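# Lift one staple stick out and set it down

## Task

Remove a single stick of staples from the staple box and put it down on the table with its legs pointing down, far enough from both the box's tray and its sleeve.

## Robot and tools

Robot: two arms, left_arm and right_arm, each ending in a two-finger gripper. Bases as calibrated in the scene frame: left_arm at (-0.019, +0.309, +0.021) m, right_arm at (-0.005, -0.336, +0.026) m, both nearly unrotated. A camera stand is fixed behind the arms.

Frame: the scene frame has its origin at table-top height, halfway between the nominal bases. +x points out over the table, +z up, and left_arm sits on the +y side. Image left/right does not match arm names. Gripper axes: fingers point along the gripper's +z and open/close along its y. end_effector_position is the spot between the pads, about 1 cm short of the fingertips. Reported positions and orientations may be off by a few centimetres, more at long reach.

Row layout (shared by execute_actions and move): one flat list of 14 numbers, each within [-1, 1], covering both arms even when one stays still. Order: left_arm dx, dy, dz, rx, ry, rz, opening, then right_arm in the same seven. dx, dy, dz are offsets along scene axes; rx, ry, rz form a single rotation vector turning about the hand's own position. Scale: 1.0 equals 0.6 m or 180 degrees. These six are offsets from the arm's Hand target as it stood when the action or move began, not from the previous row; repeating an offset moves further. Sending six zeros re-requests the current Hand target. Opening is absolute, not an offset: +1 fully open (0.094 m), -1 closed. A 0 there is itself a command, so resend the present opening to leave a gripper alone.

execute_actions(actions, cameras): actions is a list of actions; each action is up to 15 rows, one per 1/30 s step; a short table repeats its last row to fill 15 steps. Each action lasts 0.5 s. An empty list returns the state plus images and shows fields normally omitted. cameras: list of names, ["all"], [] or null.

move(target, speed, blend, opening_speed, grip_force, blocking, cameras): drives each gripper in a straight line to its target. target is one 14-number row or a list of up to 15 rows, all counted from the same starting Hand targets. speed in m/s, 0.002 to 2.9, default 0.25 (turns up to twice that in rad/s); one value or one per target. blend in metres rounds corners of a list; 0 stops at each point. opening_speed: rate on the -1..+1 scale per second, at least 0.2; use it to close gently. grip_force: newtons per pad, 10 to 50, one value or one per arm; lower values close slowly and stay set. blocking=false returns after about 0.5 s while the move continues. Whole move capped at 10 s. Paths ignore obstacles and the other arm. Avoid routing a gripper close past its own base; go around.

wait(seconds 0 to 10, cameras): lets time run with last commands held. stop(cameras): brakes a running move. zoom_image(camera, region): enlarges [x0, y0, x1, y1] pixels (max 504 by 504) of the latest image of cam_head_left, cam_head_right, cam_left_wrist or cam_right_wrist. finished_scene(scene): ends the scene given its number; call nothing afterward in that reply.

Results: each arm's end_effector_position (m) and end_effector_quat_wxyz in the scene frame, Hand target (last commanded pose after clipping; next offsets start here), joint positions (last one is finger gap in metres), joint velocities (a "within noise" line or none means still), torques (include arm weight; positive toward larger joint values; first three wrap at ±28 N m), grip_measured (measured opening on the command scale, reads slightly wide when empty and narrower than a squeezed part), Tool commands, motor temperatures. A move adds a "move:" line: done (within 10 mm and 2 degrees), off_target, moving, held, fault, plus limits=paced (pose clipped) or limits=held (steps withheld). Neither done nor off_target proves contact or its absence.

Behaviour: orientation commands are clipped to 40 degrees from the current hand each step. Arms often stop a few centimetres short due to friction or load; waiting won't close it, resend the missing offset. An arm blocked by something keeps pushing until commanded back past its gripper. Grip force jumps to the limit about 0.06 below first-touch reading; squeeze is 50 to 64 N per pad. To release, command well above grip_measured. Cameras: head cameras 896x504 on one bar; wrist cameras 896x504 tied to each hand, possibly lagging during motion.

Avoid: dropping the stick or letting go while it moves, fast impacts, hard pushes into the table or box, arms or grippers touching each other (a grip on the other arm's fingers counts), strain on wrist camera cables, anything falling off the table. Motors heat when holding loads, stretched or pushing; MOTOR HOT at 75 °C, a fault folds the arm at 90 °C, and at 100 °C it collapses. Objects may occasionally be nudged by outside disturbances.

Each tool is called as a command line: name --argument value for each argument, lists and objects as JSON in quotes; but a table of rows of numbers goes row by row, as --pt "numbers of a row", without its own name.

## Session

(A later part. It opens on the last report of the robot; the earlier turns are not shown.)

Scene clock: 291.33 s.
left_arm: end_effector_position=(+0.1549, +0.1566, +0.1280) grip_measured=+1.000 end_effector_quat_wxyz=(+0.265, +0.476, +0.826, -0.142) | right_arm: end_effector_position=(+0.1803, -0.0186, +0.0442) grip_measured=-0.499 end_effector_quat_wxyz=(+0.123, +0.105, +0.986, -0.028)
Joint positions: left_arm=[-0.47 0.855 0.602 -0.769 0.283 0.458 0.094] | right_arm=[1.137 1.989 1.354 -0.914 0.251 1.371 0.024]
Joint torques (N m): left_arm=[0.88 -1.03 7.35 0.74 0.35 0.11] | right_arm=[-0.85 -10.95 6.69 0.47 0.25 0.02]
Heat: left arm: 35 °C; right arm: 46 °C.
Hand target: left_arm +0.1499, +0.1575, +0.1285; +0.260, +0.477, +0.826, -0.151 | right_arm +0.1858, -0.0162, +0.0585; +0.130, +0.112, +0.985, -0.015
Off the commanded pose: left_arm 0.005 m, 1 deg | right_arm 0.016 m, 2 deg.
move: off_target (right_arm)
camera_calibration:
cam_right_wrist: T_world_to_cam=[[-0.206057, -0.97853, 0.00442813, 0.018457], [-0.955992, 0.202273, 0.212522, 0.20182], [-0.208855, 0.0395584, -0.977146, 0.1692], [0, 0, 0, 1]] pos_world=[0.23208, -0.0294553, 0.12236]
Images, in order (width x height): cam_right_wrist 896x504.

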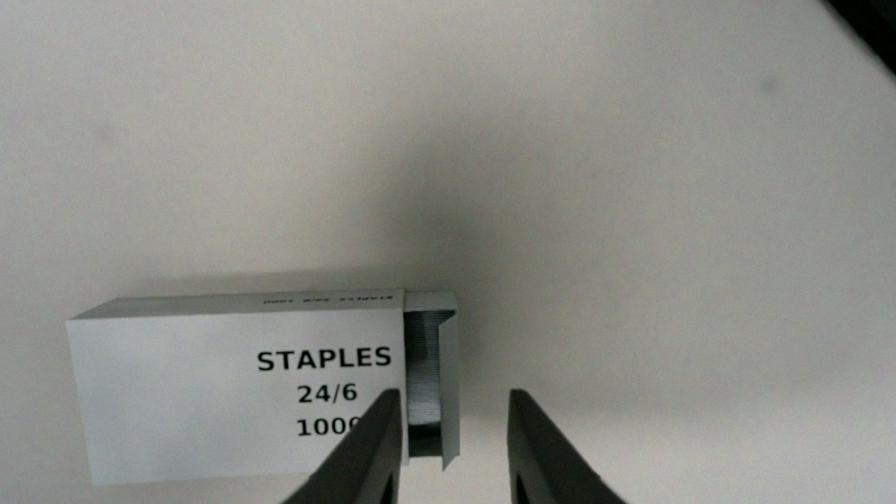

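move --target '[0,0,0,0,0,0,1, 0,-0.004,-0.033,0,0,0,-0.5]' --speed 0.05 --cameras '["cam_right_wrist"]'

zoom_image --camera "cam_right_wrist" --region '[340, 280, 560, 504]'

Scene clock: 297.90 s.
left_arm: end_effector_position=(+0.1549, +0.1566, +0.1280) grip_measured=+1.000 end_effector_quat_wxyz=(+0.265, +0.476, +0.826, -0.142) | right_arm: end_effector_position=(+0.1827, -0.0167, +0.0381) grip_measured=-0.499 end_effector_quat_wxyz=(+0.126, +0.108, +0.986, -0.017)
Joint positions: left_arm=[-0.47 0.855 0.602 -0.769 0.283 0.458 0.094] | right_arm=[1.133 1.989 1.327 -0.864 0.251 1.371 0.024]
Joint torques (N m): left_arm=[0.88 -1.22 7.39 0.74 0.38 0.11] | right_arm=[-0.75 -9.26 4.78 0.77 0.24 -0.01]
Heat: left arm: 35 °C; right arm: 46 °C.
Hand target: left_arm +0.1499, +0.1575, +0.1285; +0.260, +0.477, +0.826, -0.151 | right_arm +0.1858, -0.0186, +0.0387; +0.130, +0.112, +0.985, -0.015
Off the commanded pose: left_arm 0.005 m, 1 deg | right_arm 0.004 m, 1 deg.
move: done
camera_calibration:
cam_right_wrist: T_world_to_cam=[[-0.2097, -0.9776, -0.0179908, 0.0224577], [-0.957149, 0.201485, 0.208013, 0.20537], [-0.199728, 0.0608401, -0.977961, 0.162305], [0, 0, 0, 1]] pos_world=[0.233696, -0.0292989, 0.116413]
Images, in order (width x height): cam_right_wrist 896x504.

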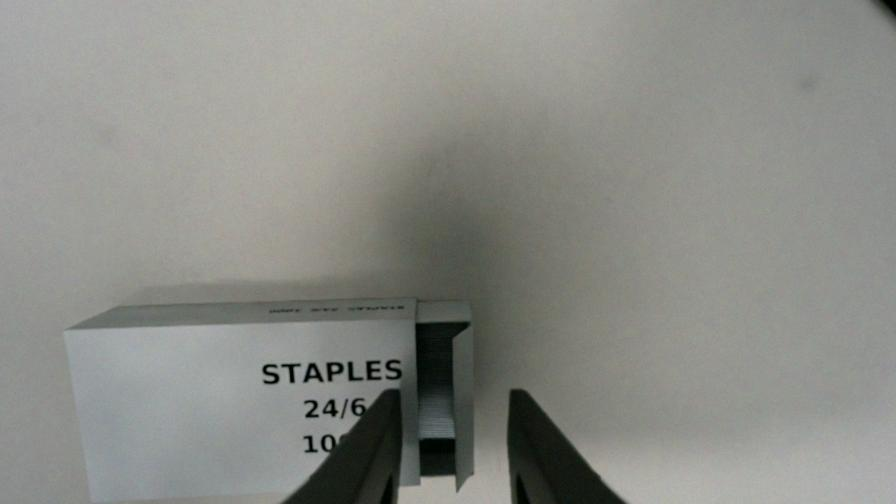

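Scaled by 2.250 from the camera's 896x504 image, which has a finer 1280x720 frame.

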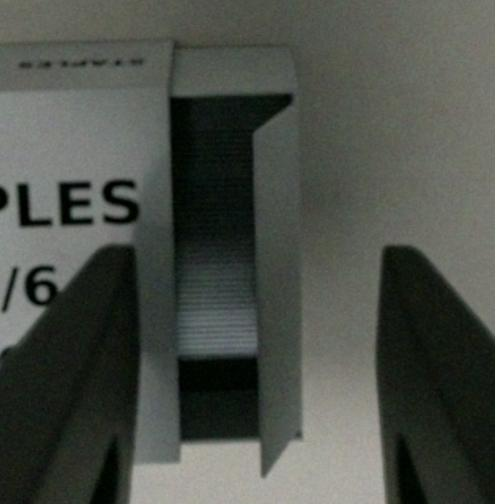

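move --target '[0,0,0,0,0,0,1, 0,-0.002,0,0,0,0,-1]' --speed 0.05 --opening_speed 0.4 --grip_force '[50,25]' --cameras '["cam_right_wrist"]'

zoom_image --camera "cam_right_wrist" --region '[340, 280, 560, 504]'

Scene clock: 303.43 s.
left_arm: end_effector_position=(+0.1549, +0.1566, +0.1280) grip_measured=+1.000 end_effector_quat_wxyz=(+0.265, +0.476, +0.826, -0.142) | right_arm: end_effector_position=(+0.1822, -0.0177, +0.0369) grip_measured=-0.968 end_effector_quat_wxyz=(+0.126, +0.108, +0.986, -0.018)
Joint positions: left_arm=[-0.47 0.855 0.602 -0.769 0.283 0.458 0.094] | right_arm=[1.133 1.989 1.321 -0.861 0.251 1.371 0.002]
Joint torques (N m): left_arm=[0.84 -1.05 7.42 0.74 0.34 0.11] | right_arm=[-0.87 -9.55 4.72 0.77 0.24 -0.02]
Heat: left arm: 35 °C; right arm: 45 °C.
Hand target: left_arm +0.1499, +0.1575, +0.1285; +0.260, +0.477, +0.826, -0.151 | right_arm +0.1858, -0.0198, +0.0387; +0.130, +0.112, +0.985, -0.015
Off the commanded pose: left_arm 0.005 m, 1 deg | right_arm 0.004 m, 1 deg.
grip_force (N): 50, 25
move: done
camera_calibration:
cam_right_wrist: T_world_to_cam=[[-0.209704, -0.977639, -0.0157078, 0.0212244], [-0.956959, 0.201919, 0.208464, 0.205428], [-0.200631, 0.0587475, -0.977904, 0.161272], [0, 0, 0, 1]] pos_world=[0.233394, -0.0302044, 0.115218]
Images, in order (width x height): cam_right_wrist 896x504.

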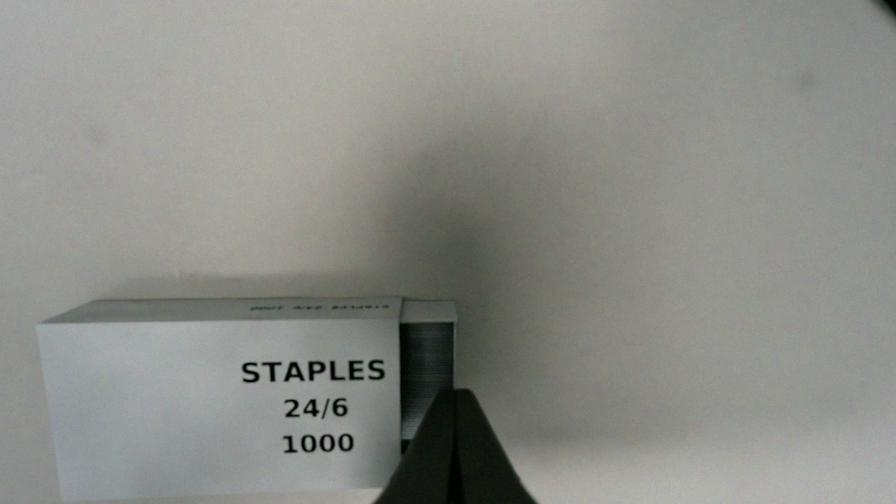

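Scaled by 2.250 from the camera's 896x504 image, which has a finer 1280x720 frame.

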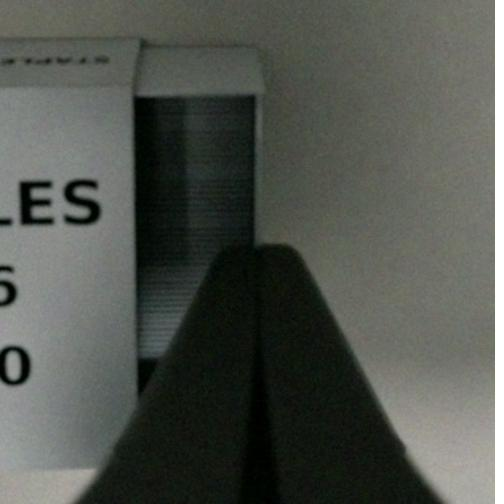

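move --target '[0,0,0,0,0,0,1, -0.009,-0.04,0.004,0,0,0,-1]' --speed 0.04 --cameras '["cam_right_wrist"]'

zoom_image --camera "cam_right_wrist" --region '[240, 252, 580, 504]'

Scene clock: 309.17 s.
left_arm: end_effector_position=(+0.1549, +0.1566, +0.1280) grip_measured=+1.000 end_effector_quat_wxyz=(+0.265, +0.476, +0.826, -0.142) | right_arm: end_effector_position=(+0.1763, -0.0439, +0.0341) grip_measured=-0.969 end_effector_quat_wxyz=(+0.123, +0.109, +0.986, -0.027)
Joint positions: left_arm=[-0.47 0.855 0.602 -0.769 0.283 0.458 0.094] | right_arm=[1.118 1.919 1.208 -0.834 0.252 1.359 0.001]
Joint torques (N m): left_arm=[0.84 -1.02 7.47 0.76 0.35 0.07] | right_arm=[-0.87 -10.24 4.6 0.75 0.24 -0.05]
Heat: left arm: 35 °C; right arm: 45 °C.
Hand target: left_arm +0.1499, +0.1575, +0.1285; +0.260, +0.477, +0.826, -0.151 | right_arm +0.1805, -0.0438, +0.0411; +0.130, +0.112, +0.985, -0.015
Off the commanded pose: left_arm 0.005 m, 1 deg | right_arm 0.008 m, 2 deg.
grip_force (N): 50, 25
move: done
camera_calibration:
cam_right_wrist: T_world_to_cam=[[-0.213111, -0.977026, 0.0022311, -0.00564372], [-0.954835, 0.208753, 0.211452, 0.20547], [-0.20706, 0.0429323, -0.977386, 0.159292], [0, 0, 0, 1]] pos_world=[0.22797, -0.0552452, 0.112255]
Images, in order (width x height): cam_right_wrist 896x504.

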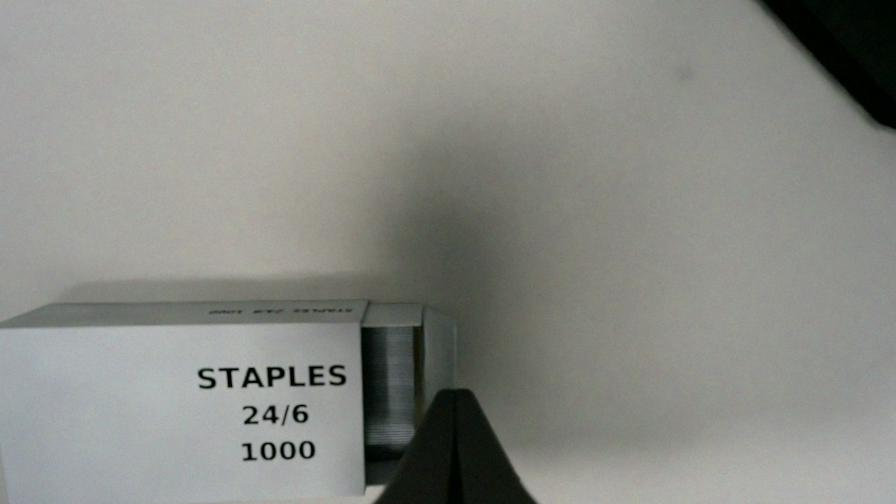

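Scaled by 1.482 from the camera's 896x504 image, which has a finer 1280x720 frame.

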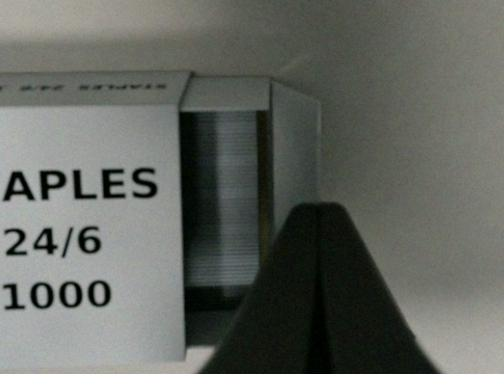

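move --target '[0.112,-0.111,-0.064,-0.1123,-0.0179,-0.2324,0.3, 0,0,0,0,0,0,-1]' --speed 0.15 --cameras '["all"]'

Scene clock: 357.13 s.
left_arm: end_effector_position=(+0.2167, +0.0932, +0.0828) grip_measured=+0.303 end_effector_quat_wxyz=(+0.285, +0.699, +0.561, -0.341) | right_arm: end_effector_position=(+0.1764, -0.0438, +0.0341) grip_measured=-0.969 end_effector_quat_wxyz=(+0.123, +0.109, +0.986, -0.027)
Joint positions: left_arm=[-0.246 1.708 0.882 -0.631 0.916 1.451 0.061] | right_arm=[1.118 1.919 1.208 -0.833 0.252 1.359 0.001]
Joint torques (N m): left_arm=[0.68 -4.37 7.77 -0.09 0.86 0.16] | right_arm=[-0.87 -10.24 4.6 0.76 0.24 -0.05]
Motor temperatures (°C): left_arm=[24 26 34 32 25 24 24] | right_arm=[24 34 44 30 26 23 23]
Heat: left arm: 34 °C; right arm: 44 °C.
Hand target: left_arm +0.2171, +0.0909, +0.0901; +0.290, +0.691, +0.556, -0.359 | right_arm +0.1805, -0.0438, +0.0411; +0.130, +0.112, +0.985, -0.015
Off the commanded pose: left_arm 0.008 m, 2 deg | right_arm 0.008 m, 2 deg.
grip_force (N): 50, 25
move: done
camera_calibration:
cam_left_wrist: T_world_to_cam=[[-0.980507, 0.194494, -0.0279036, 0.200973], [0.1839, 0.858393, -0.478896, -0.0419949], [-0.06919, -0.474692, -0.877428, 0.224745], [0, 0, 0, 1]] pos_world=[0.220328, 0.103645, 0.182695]
cam_right_wrist: T_world_to_cam=[[-0.212801, -0.977094, 0.00160405, -0.00552711], [-0.954966, 0.208329, 0.211278, 0.205571], [-0.206773, 0.0434285, -0.977425, 0.159273], [0, 0, 0, 1]] pos_world=[0.228071, -0.055144, 0.112254]

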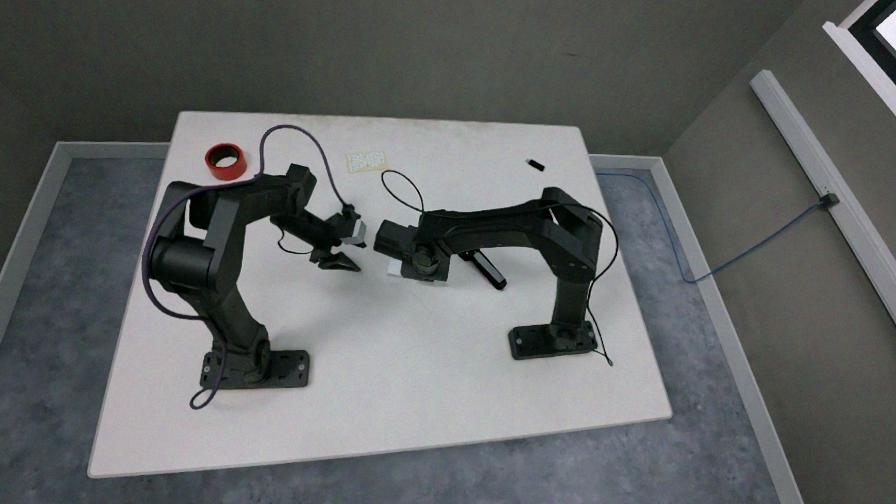

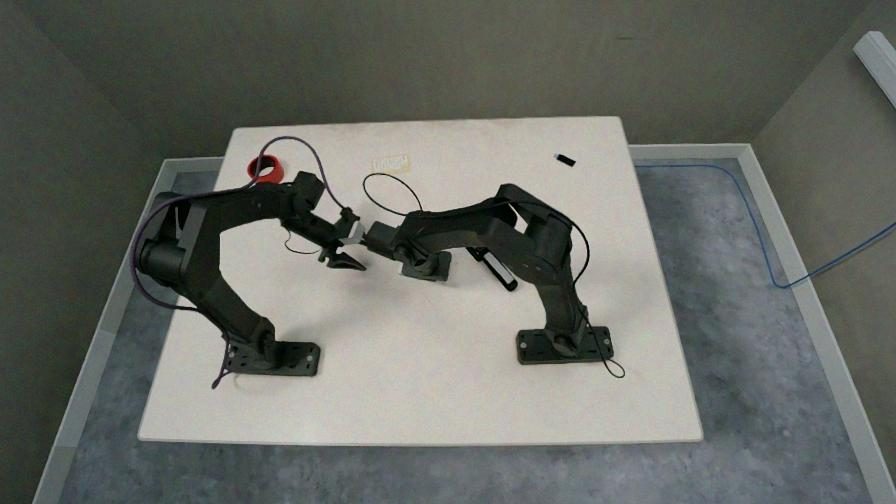

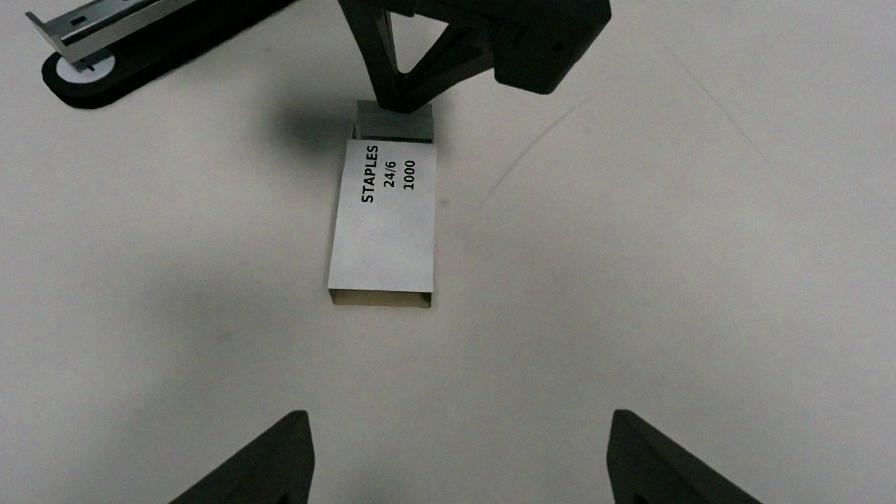

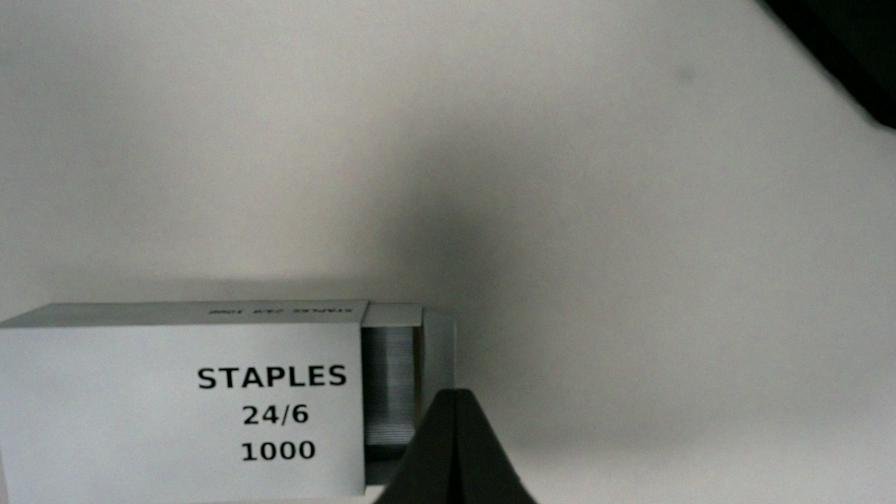

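move --target '[0.041,-0.065,-0.057,0,0,0,0.3, 0,0,0,0,0,0,-1]' --speed 0.12 --cameras '["cam_left_wrist","cam_right_wrist"]'

Scene clock: 369.70 s.
left_arm: end_effector_position=(+0.2407, +0.0574, +0.0510) grip_measured=+0.303 end_effector_quat_wxyz=(+0.285, +0.693, +0.563, -0.349) | right_arm: end_effector_position=(+0.1764, -0.0438, +0.0341) grip_measured=-0.969 end_effector_quat_wxyz=(+0.123, +0.109, +0.986, -0.027)
Joint positions: left_arm=[-0.33 1.887 0.939 -0.404 0.917 1.301 0.061] | right_arm=[1.118 1.919 1.208 -0.833 0.252 1.359 0.001]
Joint torques (N m): left_arm=[-0.65 -5.71 7.35 0.3 0.73 0.05] | right_arm=[-0.87 -10.24 4.6 0.76 0.23 -0.06]
Heat: left arm: 34 °C; right arm: 43 °C.
Hand target: left_arm +0.2417, +0.0519, +0.0560; +0.290, +0.691, +0.556, -0.359 | right_arm +0.1805, -0.0438, +0.0411; +0.130, +0.112, +0.985, -0.015
Off the commanded pose: left_arm 0.007 m, 2 deg | right_arm 0.008 m, 2 deg.
grip_force (N): 50, 25
move: done
camera_calibration:
cam_left_wrist: T_world_to_cam=[[-0.981906, 0.188955, -0.0124837, 0.230456], [0.170594, 0.854023, -0.491471, -0.0268261], [-0.0822043, -0.484708, -0.870805, 0.184909], [0, 0, 0, 1]] pos_world=[0.246063, 0.0689913, 0.150713]
cam_right_wrist: T_world_to_cam=[[-0.212801, -0.977094, 0.00160405, -0.00552711], [-0.954966, 0.208329, 0.211278, 0.205571], [-0.206773, 0.0434285, -0.977425, 0.159273], [0, 0, 0, 1]] pos_world=[0.228071, -0.055144, 0.112254]
Images, in order (width x height): cam_left_wrist 896x504, cam_right_wrist 896x504.

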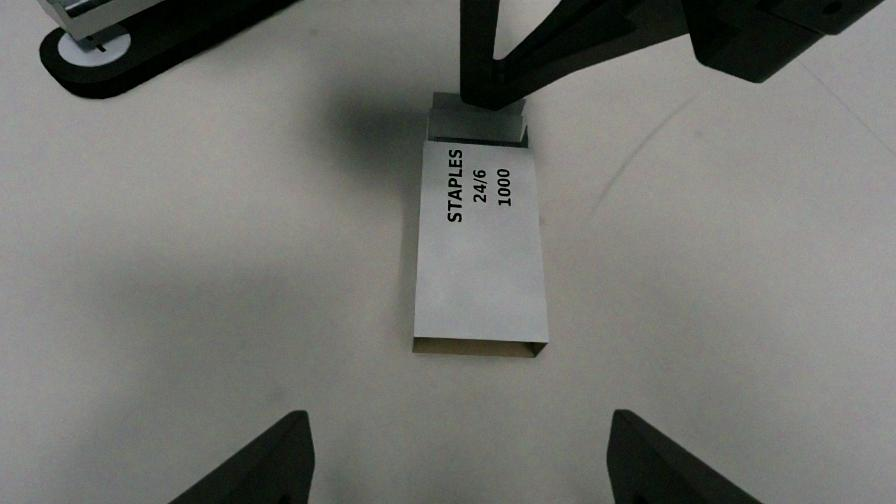

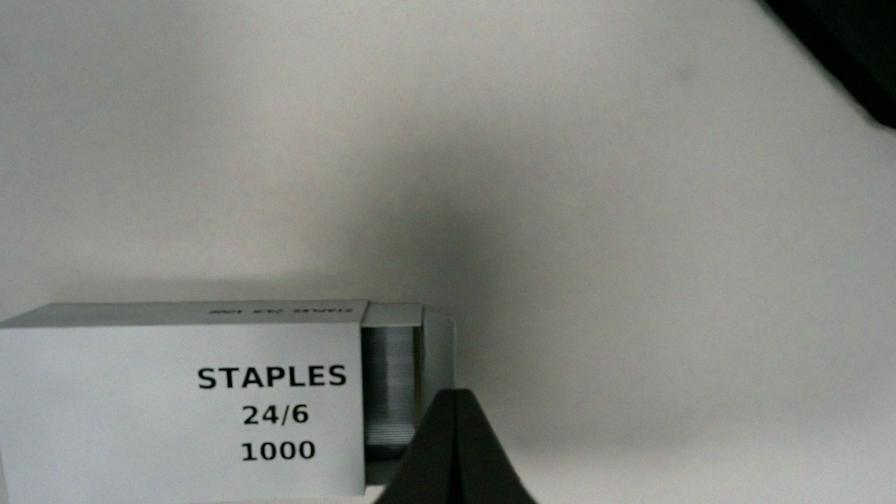

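move --target '[-0.0228,-0.0717,-0.0483,0,0,0,0.3, 0,0,0,0,0,0,-1]' --speed 0.1 --cameras '["cam_left_wrist","cam_right_wrist"]'

Scene clock: 377.33 s.
left_arm: end_effector_position=(+0.2331, +0.0097, +0.0294) grip_measured=+0.303 end_effector_quat_wxyz=(+0.294, +0.693, +0.558, -0.350) | right_arm: end_effector_position=(+0.1764, -0.0438, +0.0341) grip_measured=-0.969 end_effector_quat_wxyz=(+0.123, +0.109, +0.986, -0.027)
Joint positions: left_arm=[-0.474 1.964 0.901 -0.099 0.883 1.079 0.061] | right_arm=[1.118 1.919 1.208 -0.833 0.252 1.359 0.001]
Joint torques (N m): left_arm=[-0.32 -6.02 4.68 0.73 0.56 0.01] | right_arm=[-0.87 -10.24 4.6 0.76 0.24 -0.06]
Heat: left arm: 34 °C; right arm: 43 °C.
Hand target: left_arm +0.2280, +0.0089, +0.0269; +0.290, +0.691, +0.556, -0.359 | right_arm +0.1805, -0.0438, +0.0411; +0.130, +0.112, +0.985, -0.015
Off the commanded pose: left_arm 0.006 m, 1 deg | right_arm 0.008 m, 2 deg.
grip_force (N): 50, 25
move: done
camera_calibration:
cam_left_wrist: T_world_to_cam=[[-0.981168, 0.191241, -0.0271142, 0.232001], [0.178707, 0.845524, -0.503143, 0.00319231], [-0.0732961, -0.498514, -0.863778, 0.140206], [0, 0, 0, 1]] pos_world=[0.237338, 0.0228273, 0.129004]
cam_right_wrist: T_world_to_cam=[[-0.212801, -0.977094, 0.00160405, -0.00552711], [-0.954966, 0.208329, 0.211278, 0.205571], [-0.206773, 0.0434285, -0.977425, 0.159273], [0, 0, 0, 1]] pos_world=[0.228071, -0.055144, 0.112254]
Images, in order (width x height): cam_left_wrist 896x504, cam_right_wrist 896x504.

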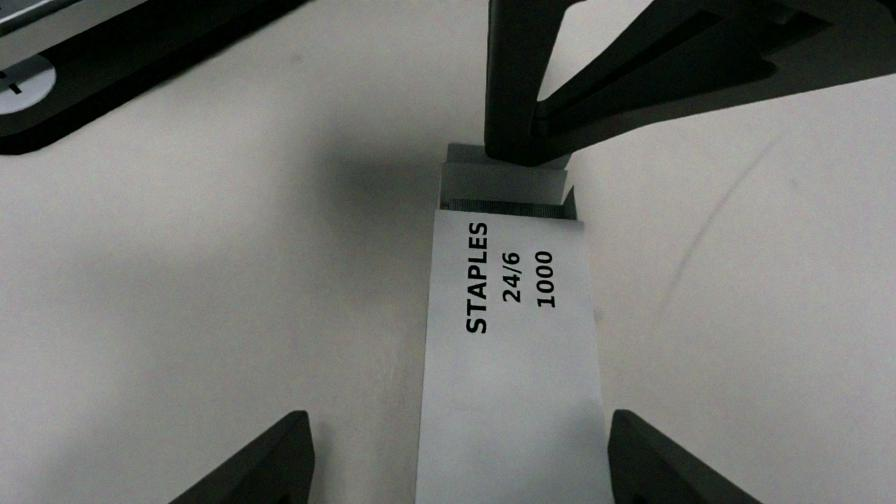

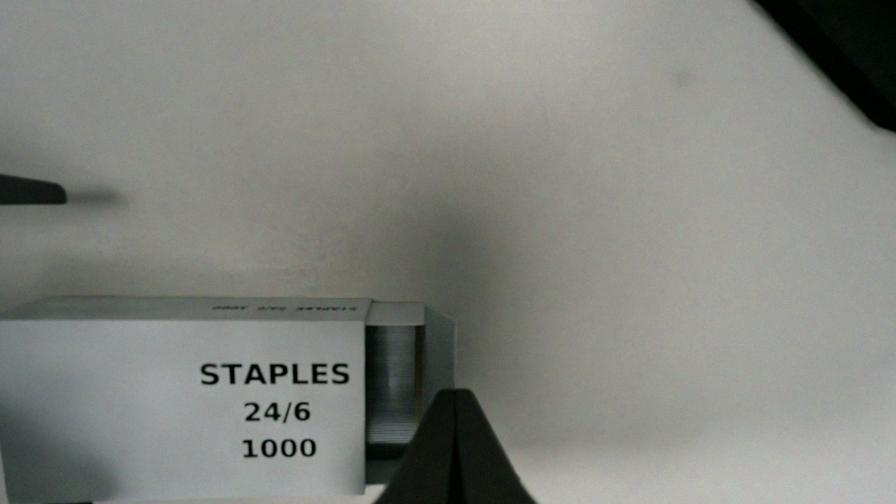

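move --target '[-0.016,0.003,0.033,0,0,0,0.3, 0,0,0,0,0,0,-1]' --speed 0.1 --cameras '["cam_left_wrist","cam_right_wrist"]'

Scene clock: 383.93 s.
left_arm: end_effector_position=(+0.2256, +0.0118, +0.0380) grip_measured=+0.303 end_effector_quat_wxyz=(+0.291, +0.691, +0.561, -0.350) | right_arm: end_effector_position=(+0.1765, -0.0437, +0.0341) grip_measured=-0.969 end_effector_quat_wxyz=(+0.123, +0.109, +0.986, -0.027)
Joint positions: left_arm=[-0.481 1.914 0.877 -0.119 0.878 1.063 0.061] | right_arm=[1.118 1.919 1.208 -0.833 0.252 1.359 0.001]
Joint torques (N m): left_arm=[-0.69 -8.61 4.97 0.36 0.57 0.01] | right_arm=[-0.85 -10.22 4.6 0.76 0.24 -0.05]
Heat: left arm: 33 °C; right arm: 43 °C.
Hand target: left_arm +0.2184, +0.0107, +0.0468; +0.290, +0.691, +0.556, -0.359 | right_arm +0.1805, -0.0438, +0.0411; +0.130, +0.112, +0.985, -0.015
Off the commanded pose: left_arm 0.011 m, 1 deg | right_arm 0.008 m, 2 deg.
grip_force (N): 50, 25
move: off_target (left_arm)
camera_calibration:
cam_left_wrist: T_world_to_cam=[[-0.982339, 0.186149, -0.0189526, 0.224514], [0.170488, 0.848724, -0.500601, 0.00875511], [-0.0771006, -0.494991, -0.865471, 0.149001], [0, 0, 0, 1]] pos_world=[0.230544, 0.0245306, 0.137594]
cam_right_wrist: T_world_to_cam=[[-0.212789, -0.977098, 0.00118105, -0.00538402], [-0.95499, 0.20823, 0.211267, 0.205531], [-0.206675, 0.0438274, -0.977428, 0.159366], [0, 0, 0, 1]] pos_world=[0.228071, -0.055043, 0.112353]
Images, in order (width x height): cam_left_wrist 896x504, cam_right_wrist 896x504.

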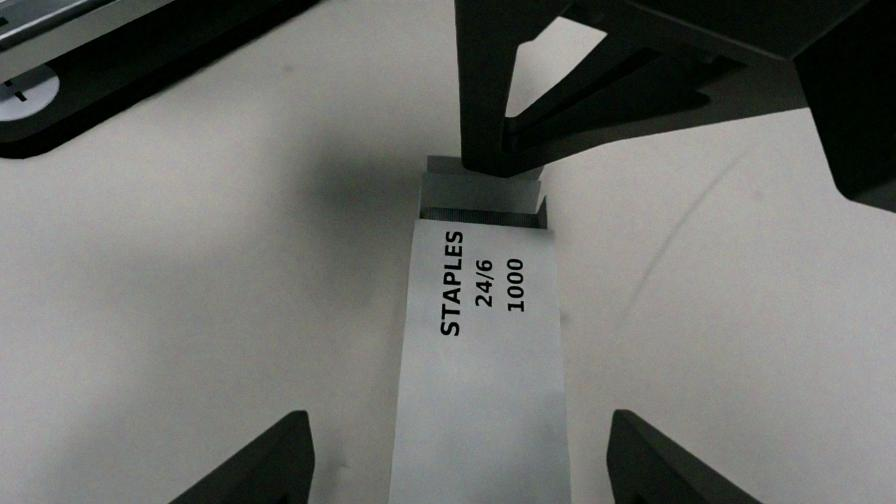

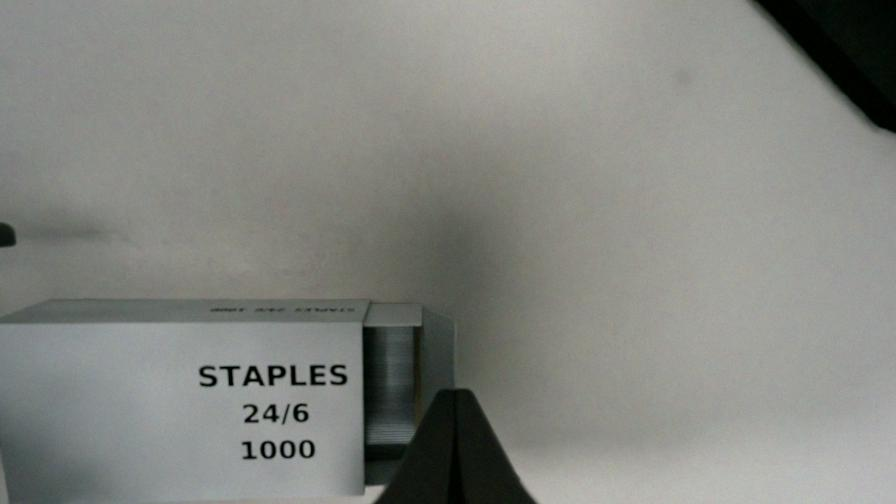

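move --target '[-0.009,0,-0.048,0,0,-0.0194,0.3, 0,0,0,0,0,0,-1]' --speed 0.06 --cameras '["cam_left_wrist","cam_right_wrist"]'

Scene clock: 393.50 s.
left_arm: end_effector_position=(+0.2201, +0.0136, +0.0193) grip_measured=+0.303 end_effector_quat_wxyz=(+0.285, +0.708, +0.542, -0.352) | right_arm: end_effector_position=(+0.1765, -0.0437, +0.0341) grip_measured=-0.969 end_effector_quat_wxyz=(+0.123, +0.109, +0.986, -0.027)
Joint positions: left_arm=[-0.481 1.976 0.877 -0.109 0.888 1.142 0.061] | right_arm=[1.118 1.919 1.208 -0.833 0.252 1.359 0.001]
Joint torques (N m): left_arm=[-0.81 -5.61 5.53 0.49 0.72 0.15] | right_arm=[-0.87 -10.24 4.6 0.76 0.23 -0.05]
Heat: left arm: 33 °C; right arm: 43 °C.
Hand target: left_arm +0.2130, +0.0107, +0.0179; +0.278, +0.708, +0.535, -0.368 | right_arm +0.1805, -0.0438, +0.0411; +0.130, +0.112, +0.985, -0.015
Off the commanded pose: left_arm 0.008 m, 2 deg | right_arm 0.008 m, 2 deg.
grip_force (N): 50, 25
move: done
camera_calibration:
cam_left_wrist: T_world_to_cam=[[-0.971282, 0.235834, -0.0315367, 0.215576], [0.220144, 0.84045, -0.495157, -0.0121003], [-0.0902696, -0.487879, -0.868231, 0.136181], [0, 0, 0, 1]] pos_world=[0.224342, 0.0257696, 0.119044]
cam_right_wrist: T_world_to_cam=[[-0.212789, -0.977098, 0.00118105, -0.00538402], [-0.95499, 0.20823, 0.211267, 0.205531], [-0.206675, 0.0438274, -0.977428, 0.159366], [0, 0, 0, 1]] pos_world=[0.228071, -0.055043, 0.112353]
Images, in order (width x height): cam_left_wrist 896x504, cam_right_wrist 896x504.

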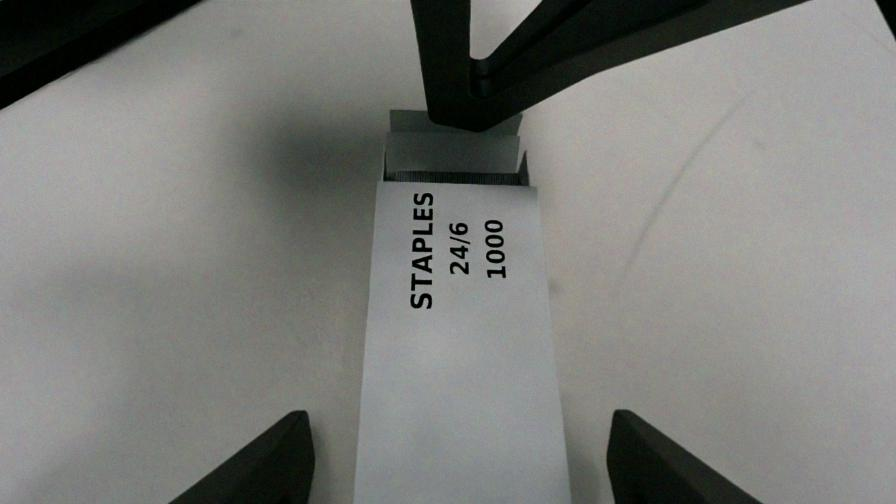

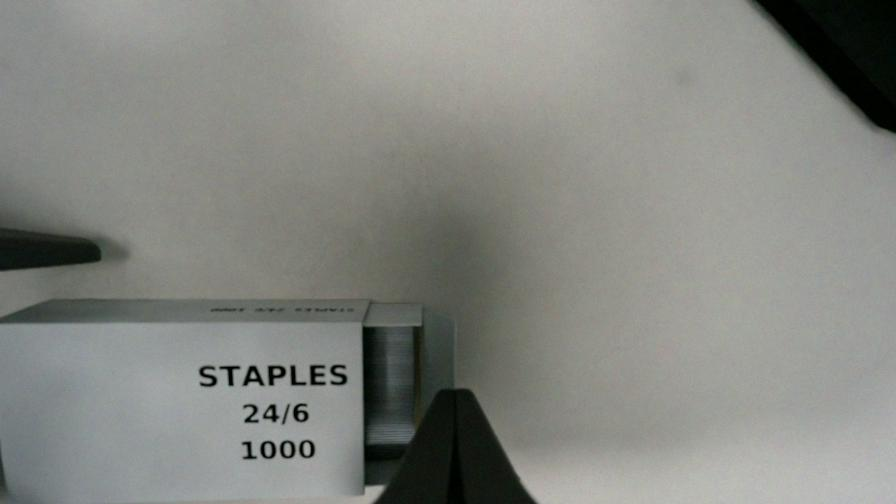

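move --target '[0,0,0,0,0,0,-0.3, 0,0,0,0,0,0,-1]' --speed 0.06 --grip_force '[20,25]' --opening_speed 0.3 --cameras '["cam_left_wrist","cam_right_wrist"]'

Scene clock: 399.80 s.
left_arm: end_effector_position=(+0.2203, +0.0135, +0.0194) grip_measured=-0.168 end_effector_quat_wxyz=(+0.285, +0.708, +0.542, -0.352) | right_arm: end_effector_position=(+0.1765, -0.0437, +0.0341) grip_measured=-0.969 end_effector_quat_wxyz=(+0.123, +0.109, +0.986, -0.027)
Joint positions: left_arm=[-0.481 1.976 0.877 -0.108 0.888 1.143 0.039] | right_arm=[1.118 1.919 1.208 -0.833 0.252 1.359 0.001]
Joint torques (N m): left_arm=[-0.77 -5.6 5.42 0.48 0.72 0.12] | right_arm=[-0.87 -10.24 4.6 0.76 0.23 -0.06]
Heat: left arm: 33 °C; right arm: 43 °C.
Hand target: left_arm +0.2130, +0.0107, +0.0179; +0.279, +0.708, +0.535, -0.368 | right_arm +0.1805, -0.0438, +0.0411; +0.130, +0.112, +0.985, -0.015
Off the commanded pose: left_arm 0.008 m, 2 deg | right_arm 0.008 m, 2 deg.
grip_force (N): 20, 25
move: done
camera_calibration:
cam_left_wrist: T_world_to_cam=[[-0.971128, 0.236242, -0.0331574, 0.215724], [0.221265, 0.840036, -0.49536, -0.0122655], [-0.0891715, -0.488395, -0.868054, 0.136016], [0, 0, 0, 1]] pos_world=[0.224339, 0.0257701, 0.119147]
cam_right_wrist: T_world_to_cam=[[-0.212789, -0.977098, 0.00118105, -0.00538402], [-0.95499, 0.20823, 0.211267, 0.205531], [-0.206675, 0.0438274, -0.977428, 0.159366], [0, 0, 0, 1]] pos_world=[0.228071, -0.055043, 0.112353]
Images, in order (width x height): cam_left_wrist 896x504, cam_right_wrist 896x504.

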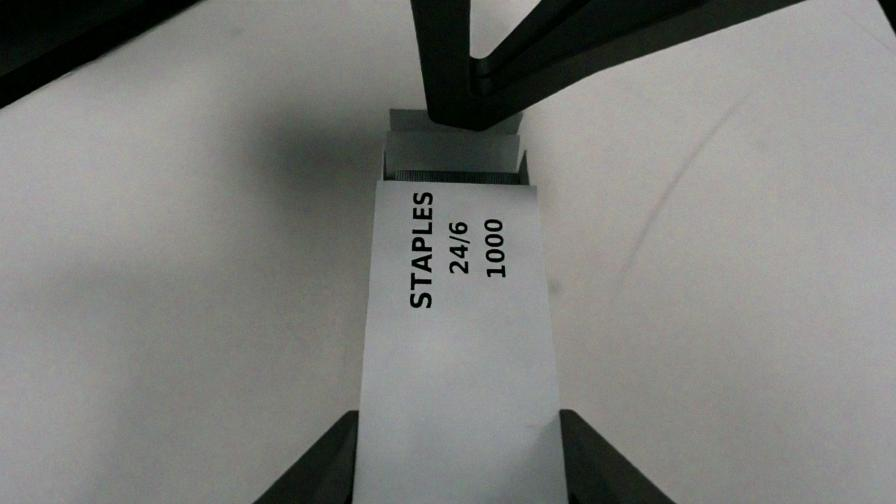

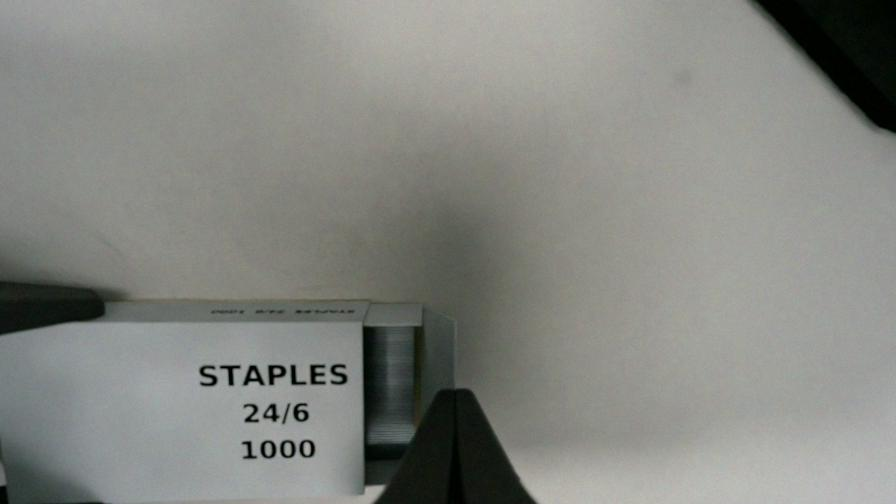

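move --target '[0,0,0,0,0,0,-0.3, -0.012,-0.053,0.0,0,0,0,-1]' --speed 0.05 --grip_force '[25,35]' --cameras '["cam_left_wrist","cam_right_wrist"]'

Scene clock: 411.23 s.
left_arm: end_effector_position=(+0.2197, +0.0118, +0.0211) grip_measured=-0.180 end_effector_quat_wxyz=(+0.288, +0.708, +0.538, -0.355) | right_arm: end_effector_position=(+0.1696, -0.0687, +0.0354) grip_measured=-0.974 end_effector_quat_wxyz=(+0.122, +0.110, +0.986, -0.013)
Joint positions: left_arm=[-0.483 1.976 0.877 -0.102 0.897 1.143 0.039] | right_arm=[1.098 1.807 1.065 -0.772 0.24 1.338 0.001]
Joint torques (N m): left_arm=[-0.44 -5.64 5.59 0.42 0.57 0.13] | right_arm=[-1.13 -9.18 4.42 0.59 0.34 -0.09]
Heat: left arm: 33 °C; right arm: 43 °C.
Hand target: left_arm +0.2131, +0.0108, +0.0179; +0.279, +0.708, +0.535, -0.368 | right_arm +0.1732, -0.0756, +0.0411; +0.130, +0.112, +0.985, -0.015
Off the commanded pose: left_arm 0.008 m, 2 deg | right_arm 0.010 m, 1 deg.
grip_force (N): 25, 35
move: done
camera_calibration:
cam_left_wrist: T_world_to_cam=[[-0.969812, 0.241026, -0.0370409, 0.21542], [0.226373, 0.833358, -0.504251, -0.0106801], [-0.0906694, -0.497414, -0.862762, 0.136919], [0, 0, 0, 1]] pos_world=[0.223749, 0.0250839, 0.120722]
cam_right_wrist: T_world_to_cam=[[-0.212473, -0.976843, -0.0251359, -0.0304299], [-0.95508, 0.202164, 0.216682, 0.203299], [-0.206583, 0.070046, -0.975919, 0.162019], [0, 0, 0, 1]] pos_world=[0.221172, -0.0821739, 0.113301]
Images, in order (width x height): cam_left_wrist 896x504, cam_right_wrist 896x504.

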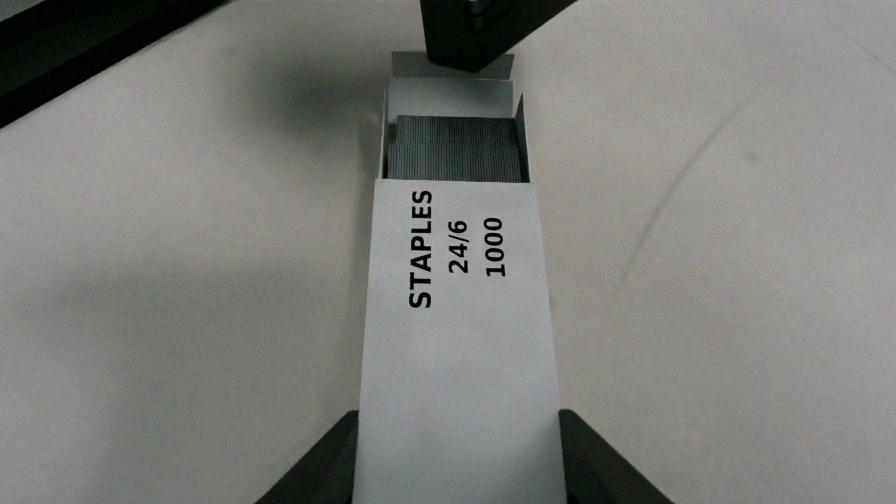

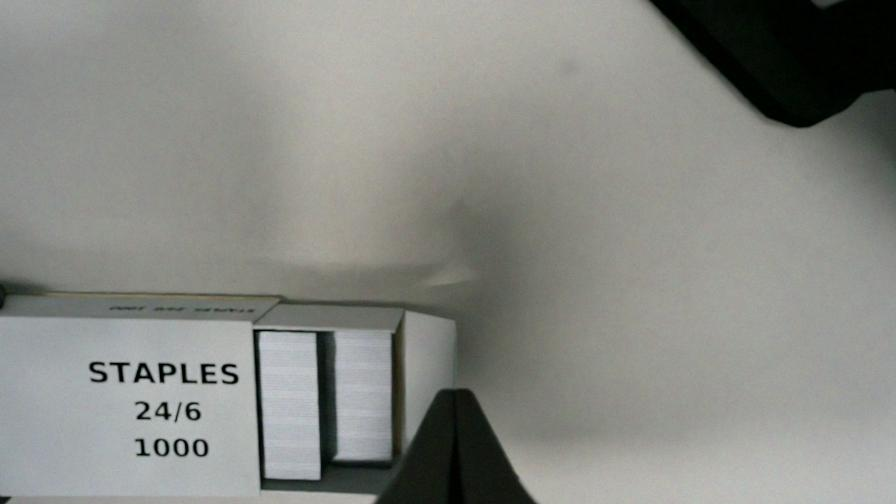

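zoom_image --camera "cam_right_wrist" --region '[230, 280, 480, 504]'

zoom_image --camera "cam_left_wrist" --region '[360, 30, 550, 210]'

Scaled by 2.016 from the camera's 896x504 image, which has a finer 1280x720 frame.

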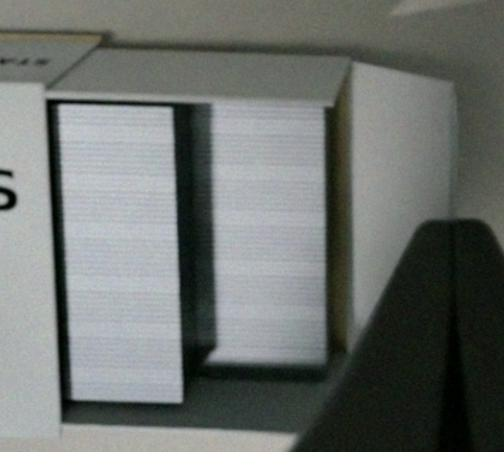

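Scaled by 2.653 from the camera's 896x504 image, which has a finer 1280x720 frame.

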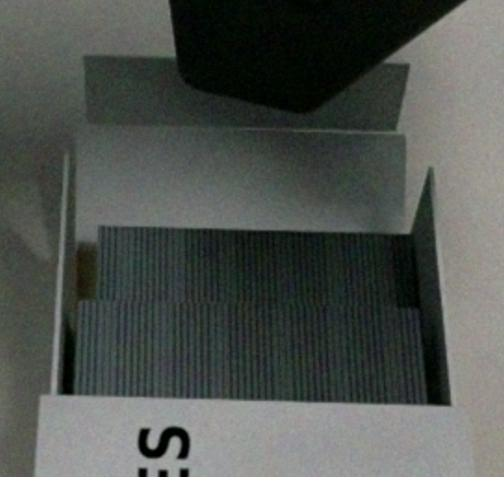

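move --target '[0,0,0,0,0,0,-0.3, -0.008,-0.033,0.0,0,0,0,-1]' --speed 0.05 --cameras '["cam_left_wrist","cam_right_wrist"]'

zoom_image --camera "cam_right_wrist" --region '[150, 280, 480, 504]'

zoom_image --camera "cam_left_wrist" --region '[360, 0, 550, 210]'

Scene clock: 424.47 s.
left_arm: end_effector_position=(+0.2196, +0.0107, +0.0226) grip_measured=-0.180 end_effector_quat_wxyz=(+0.291, +0.708, +0.535, -0.358) | right_arm: end_effector_position=(+0.1667, -0.0821, +0.0373) grip_measured=-0.974 end_effector_quat_wxyz=(+0.124, +0.111, +0.986, +0.000)
Joint positions: left_arm=[-0.483 1.976 0.877 -0.097 0.907 1.143 0.039] | right_arm=[1.084 1.735 0.983 -0.733 0.234 1.323 0.001]
Joint torques (N m): left_arm=[-0.76 -5.65 5.39 0.42 0.54 0.14] | right_arm=[-1.29 -8.39 4.3 0.41 0.4 -0.11]
Heat: left arm: 33 °C; right arm: 43 °C.
Hand target: left_arm +0.2130, +0.0108, +0.0179; +0.279, +0.708, +0.535, -0.368 | right_arm +0.1685, -0.0953, +0.0411; +0.130, +0.112, +0.985, -0.015
Off the commanded pose: left_arm 0.008 m, 2 deg | right_arm 0.014 m, 2 deg.
grip_force (N): 25, 35
move: off_target (right_arm)
camera_calibration:
cam_left_wrist: T_world_to_cam=[[-0.969001, 0.243875, -0.0395184, 0.215355], [0.229182, 0.827584, -0.512426, -0.0093595], [-0.0922632, -0.505599, -0.857821, 0.138004], [0, 0, 0, 1]] pos_world=[0.223557, 0.0250004, 0.122097]
cam_right_wrist: T_world_to_cam=[[-0.21083, -0.976176, -0.0512966, -0.0433614], [-0.956842, 0.195348, 0.215158, 0.202666], [-0.200011, 0.0944445, -0.975231, 0.165068], [0, 0, 0, 1]] pos_world=[0.217793, -0.0975086, 0.11515]
Images, in order (width x height): cam_left_wrist 896x504, cam_right_wrist 896x504.

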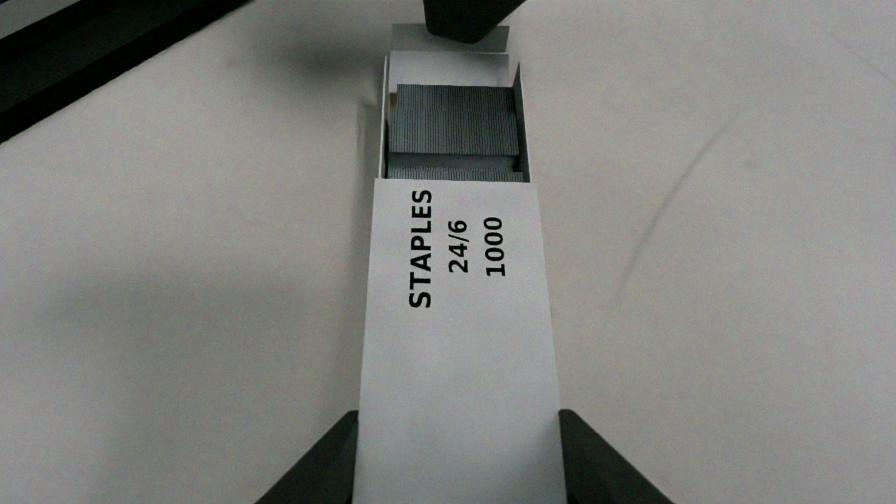

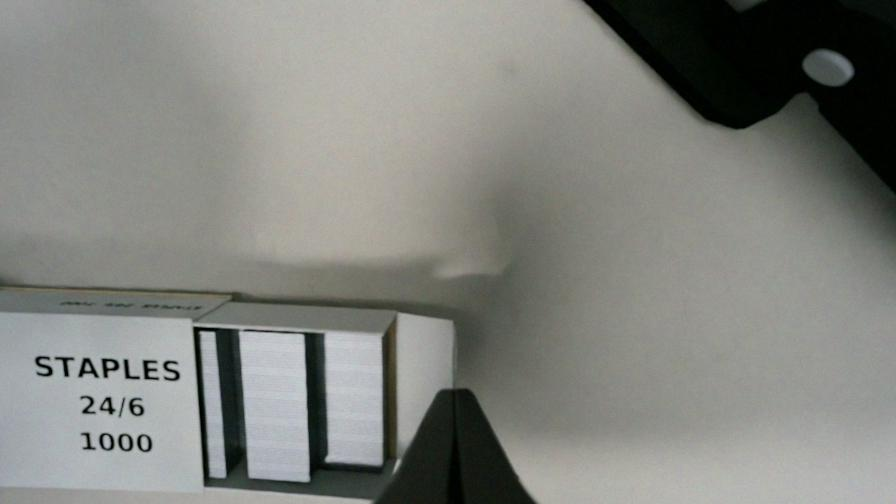

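Scaled by 1.527 from the camera's 896x504 image, which has a finer 1280x720 frame.

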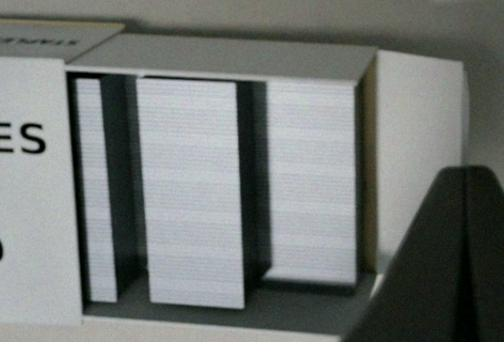

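Scaled by 2.400 from the camera's 896x504 image, which has a finer 1280x720 frame.

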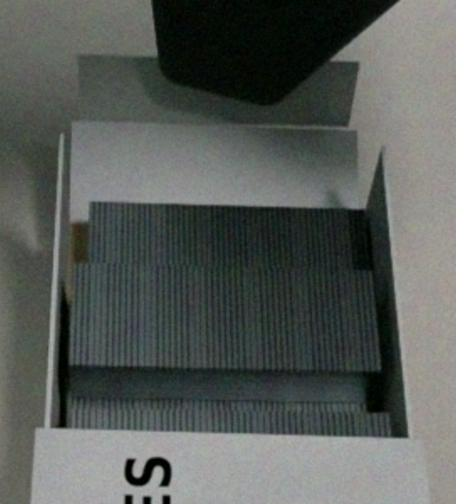

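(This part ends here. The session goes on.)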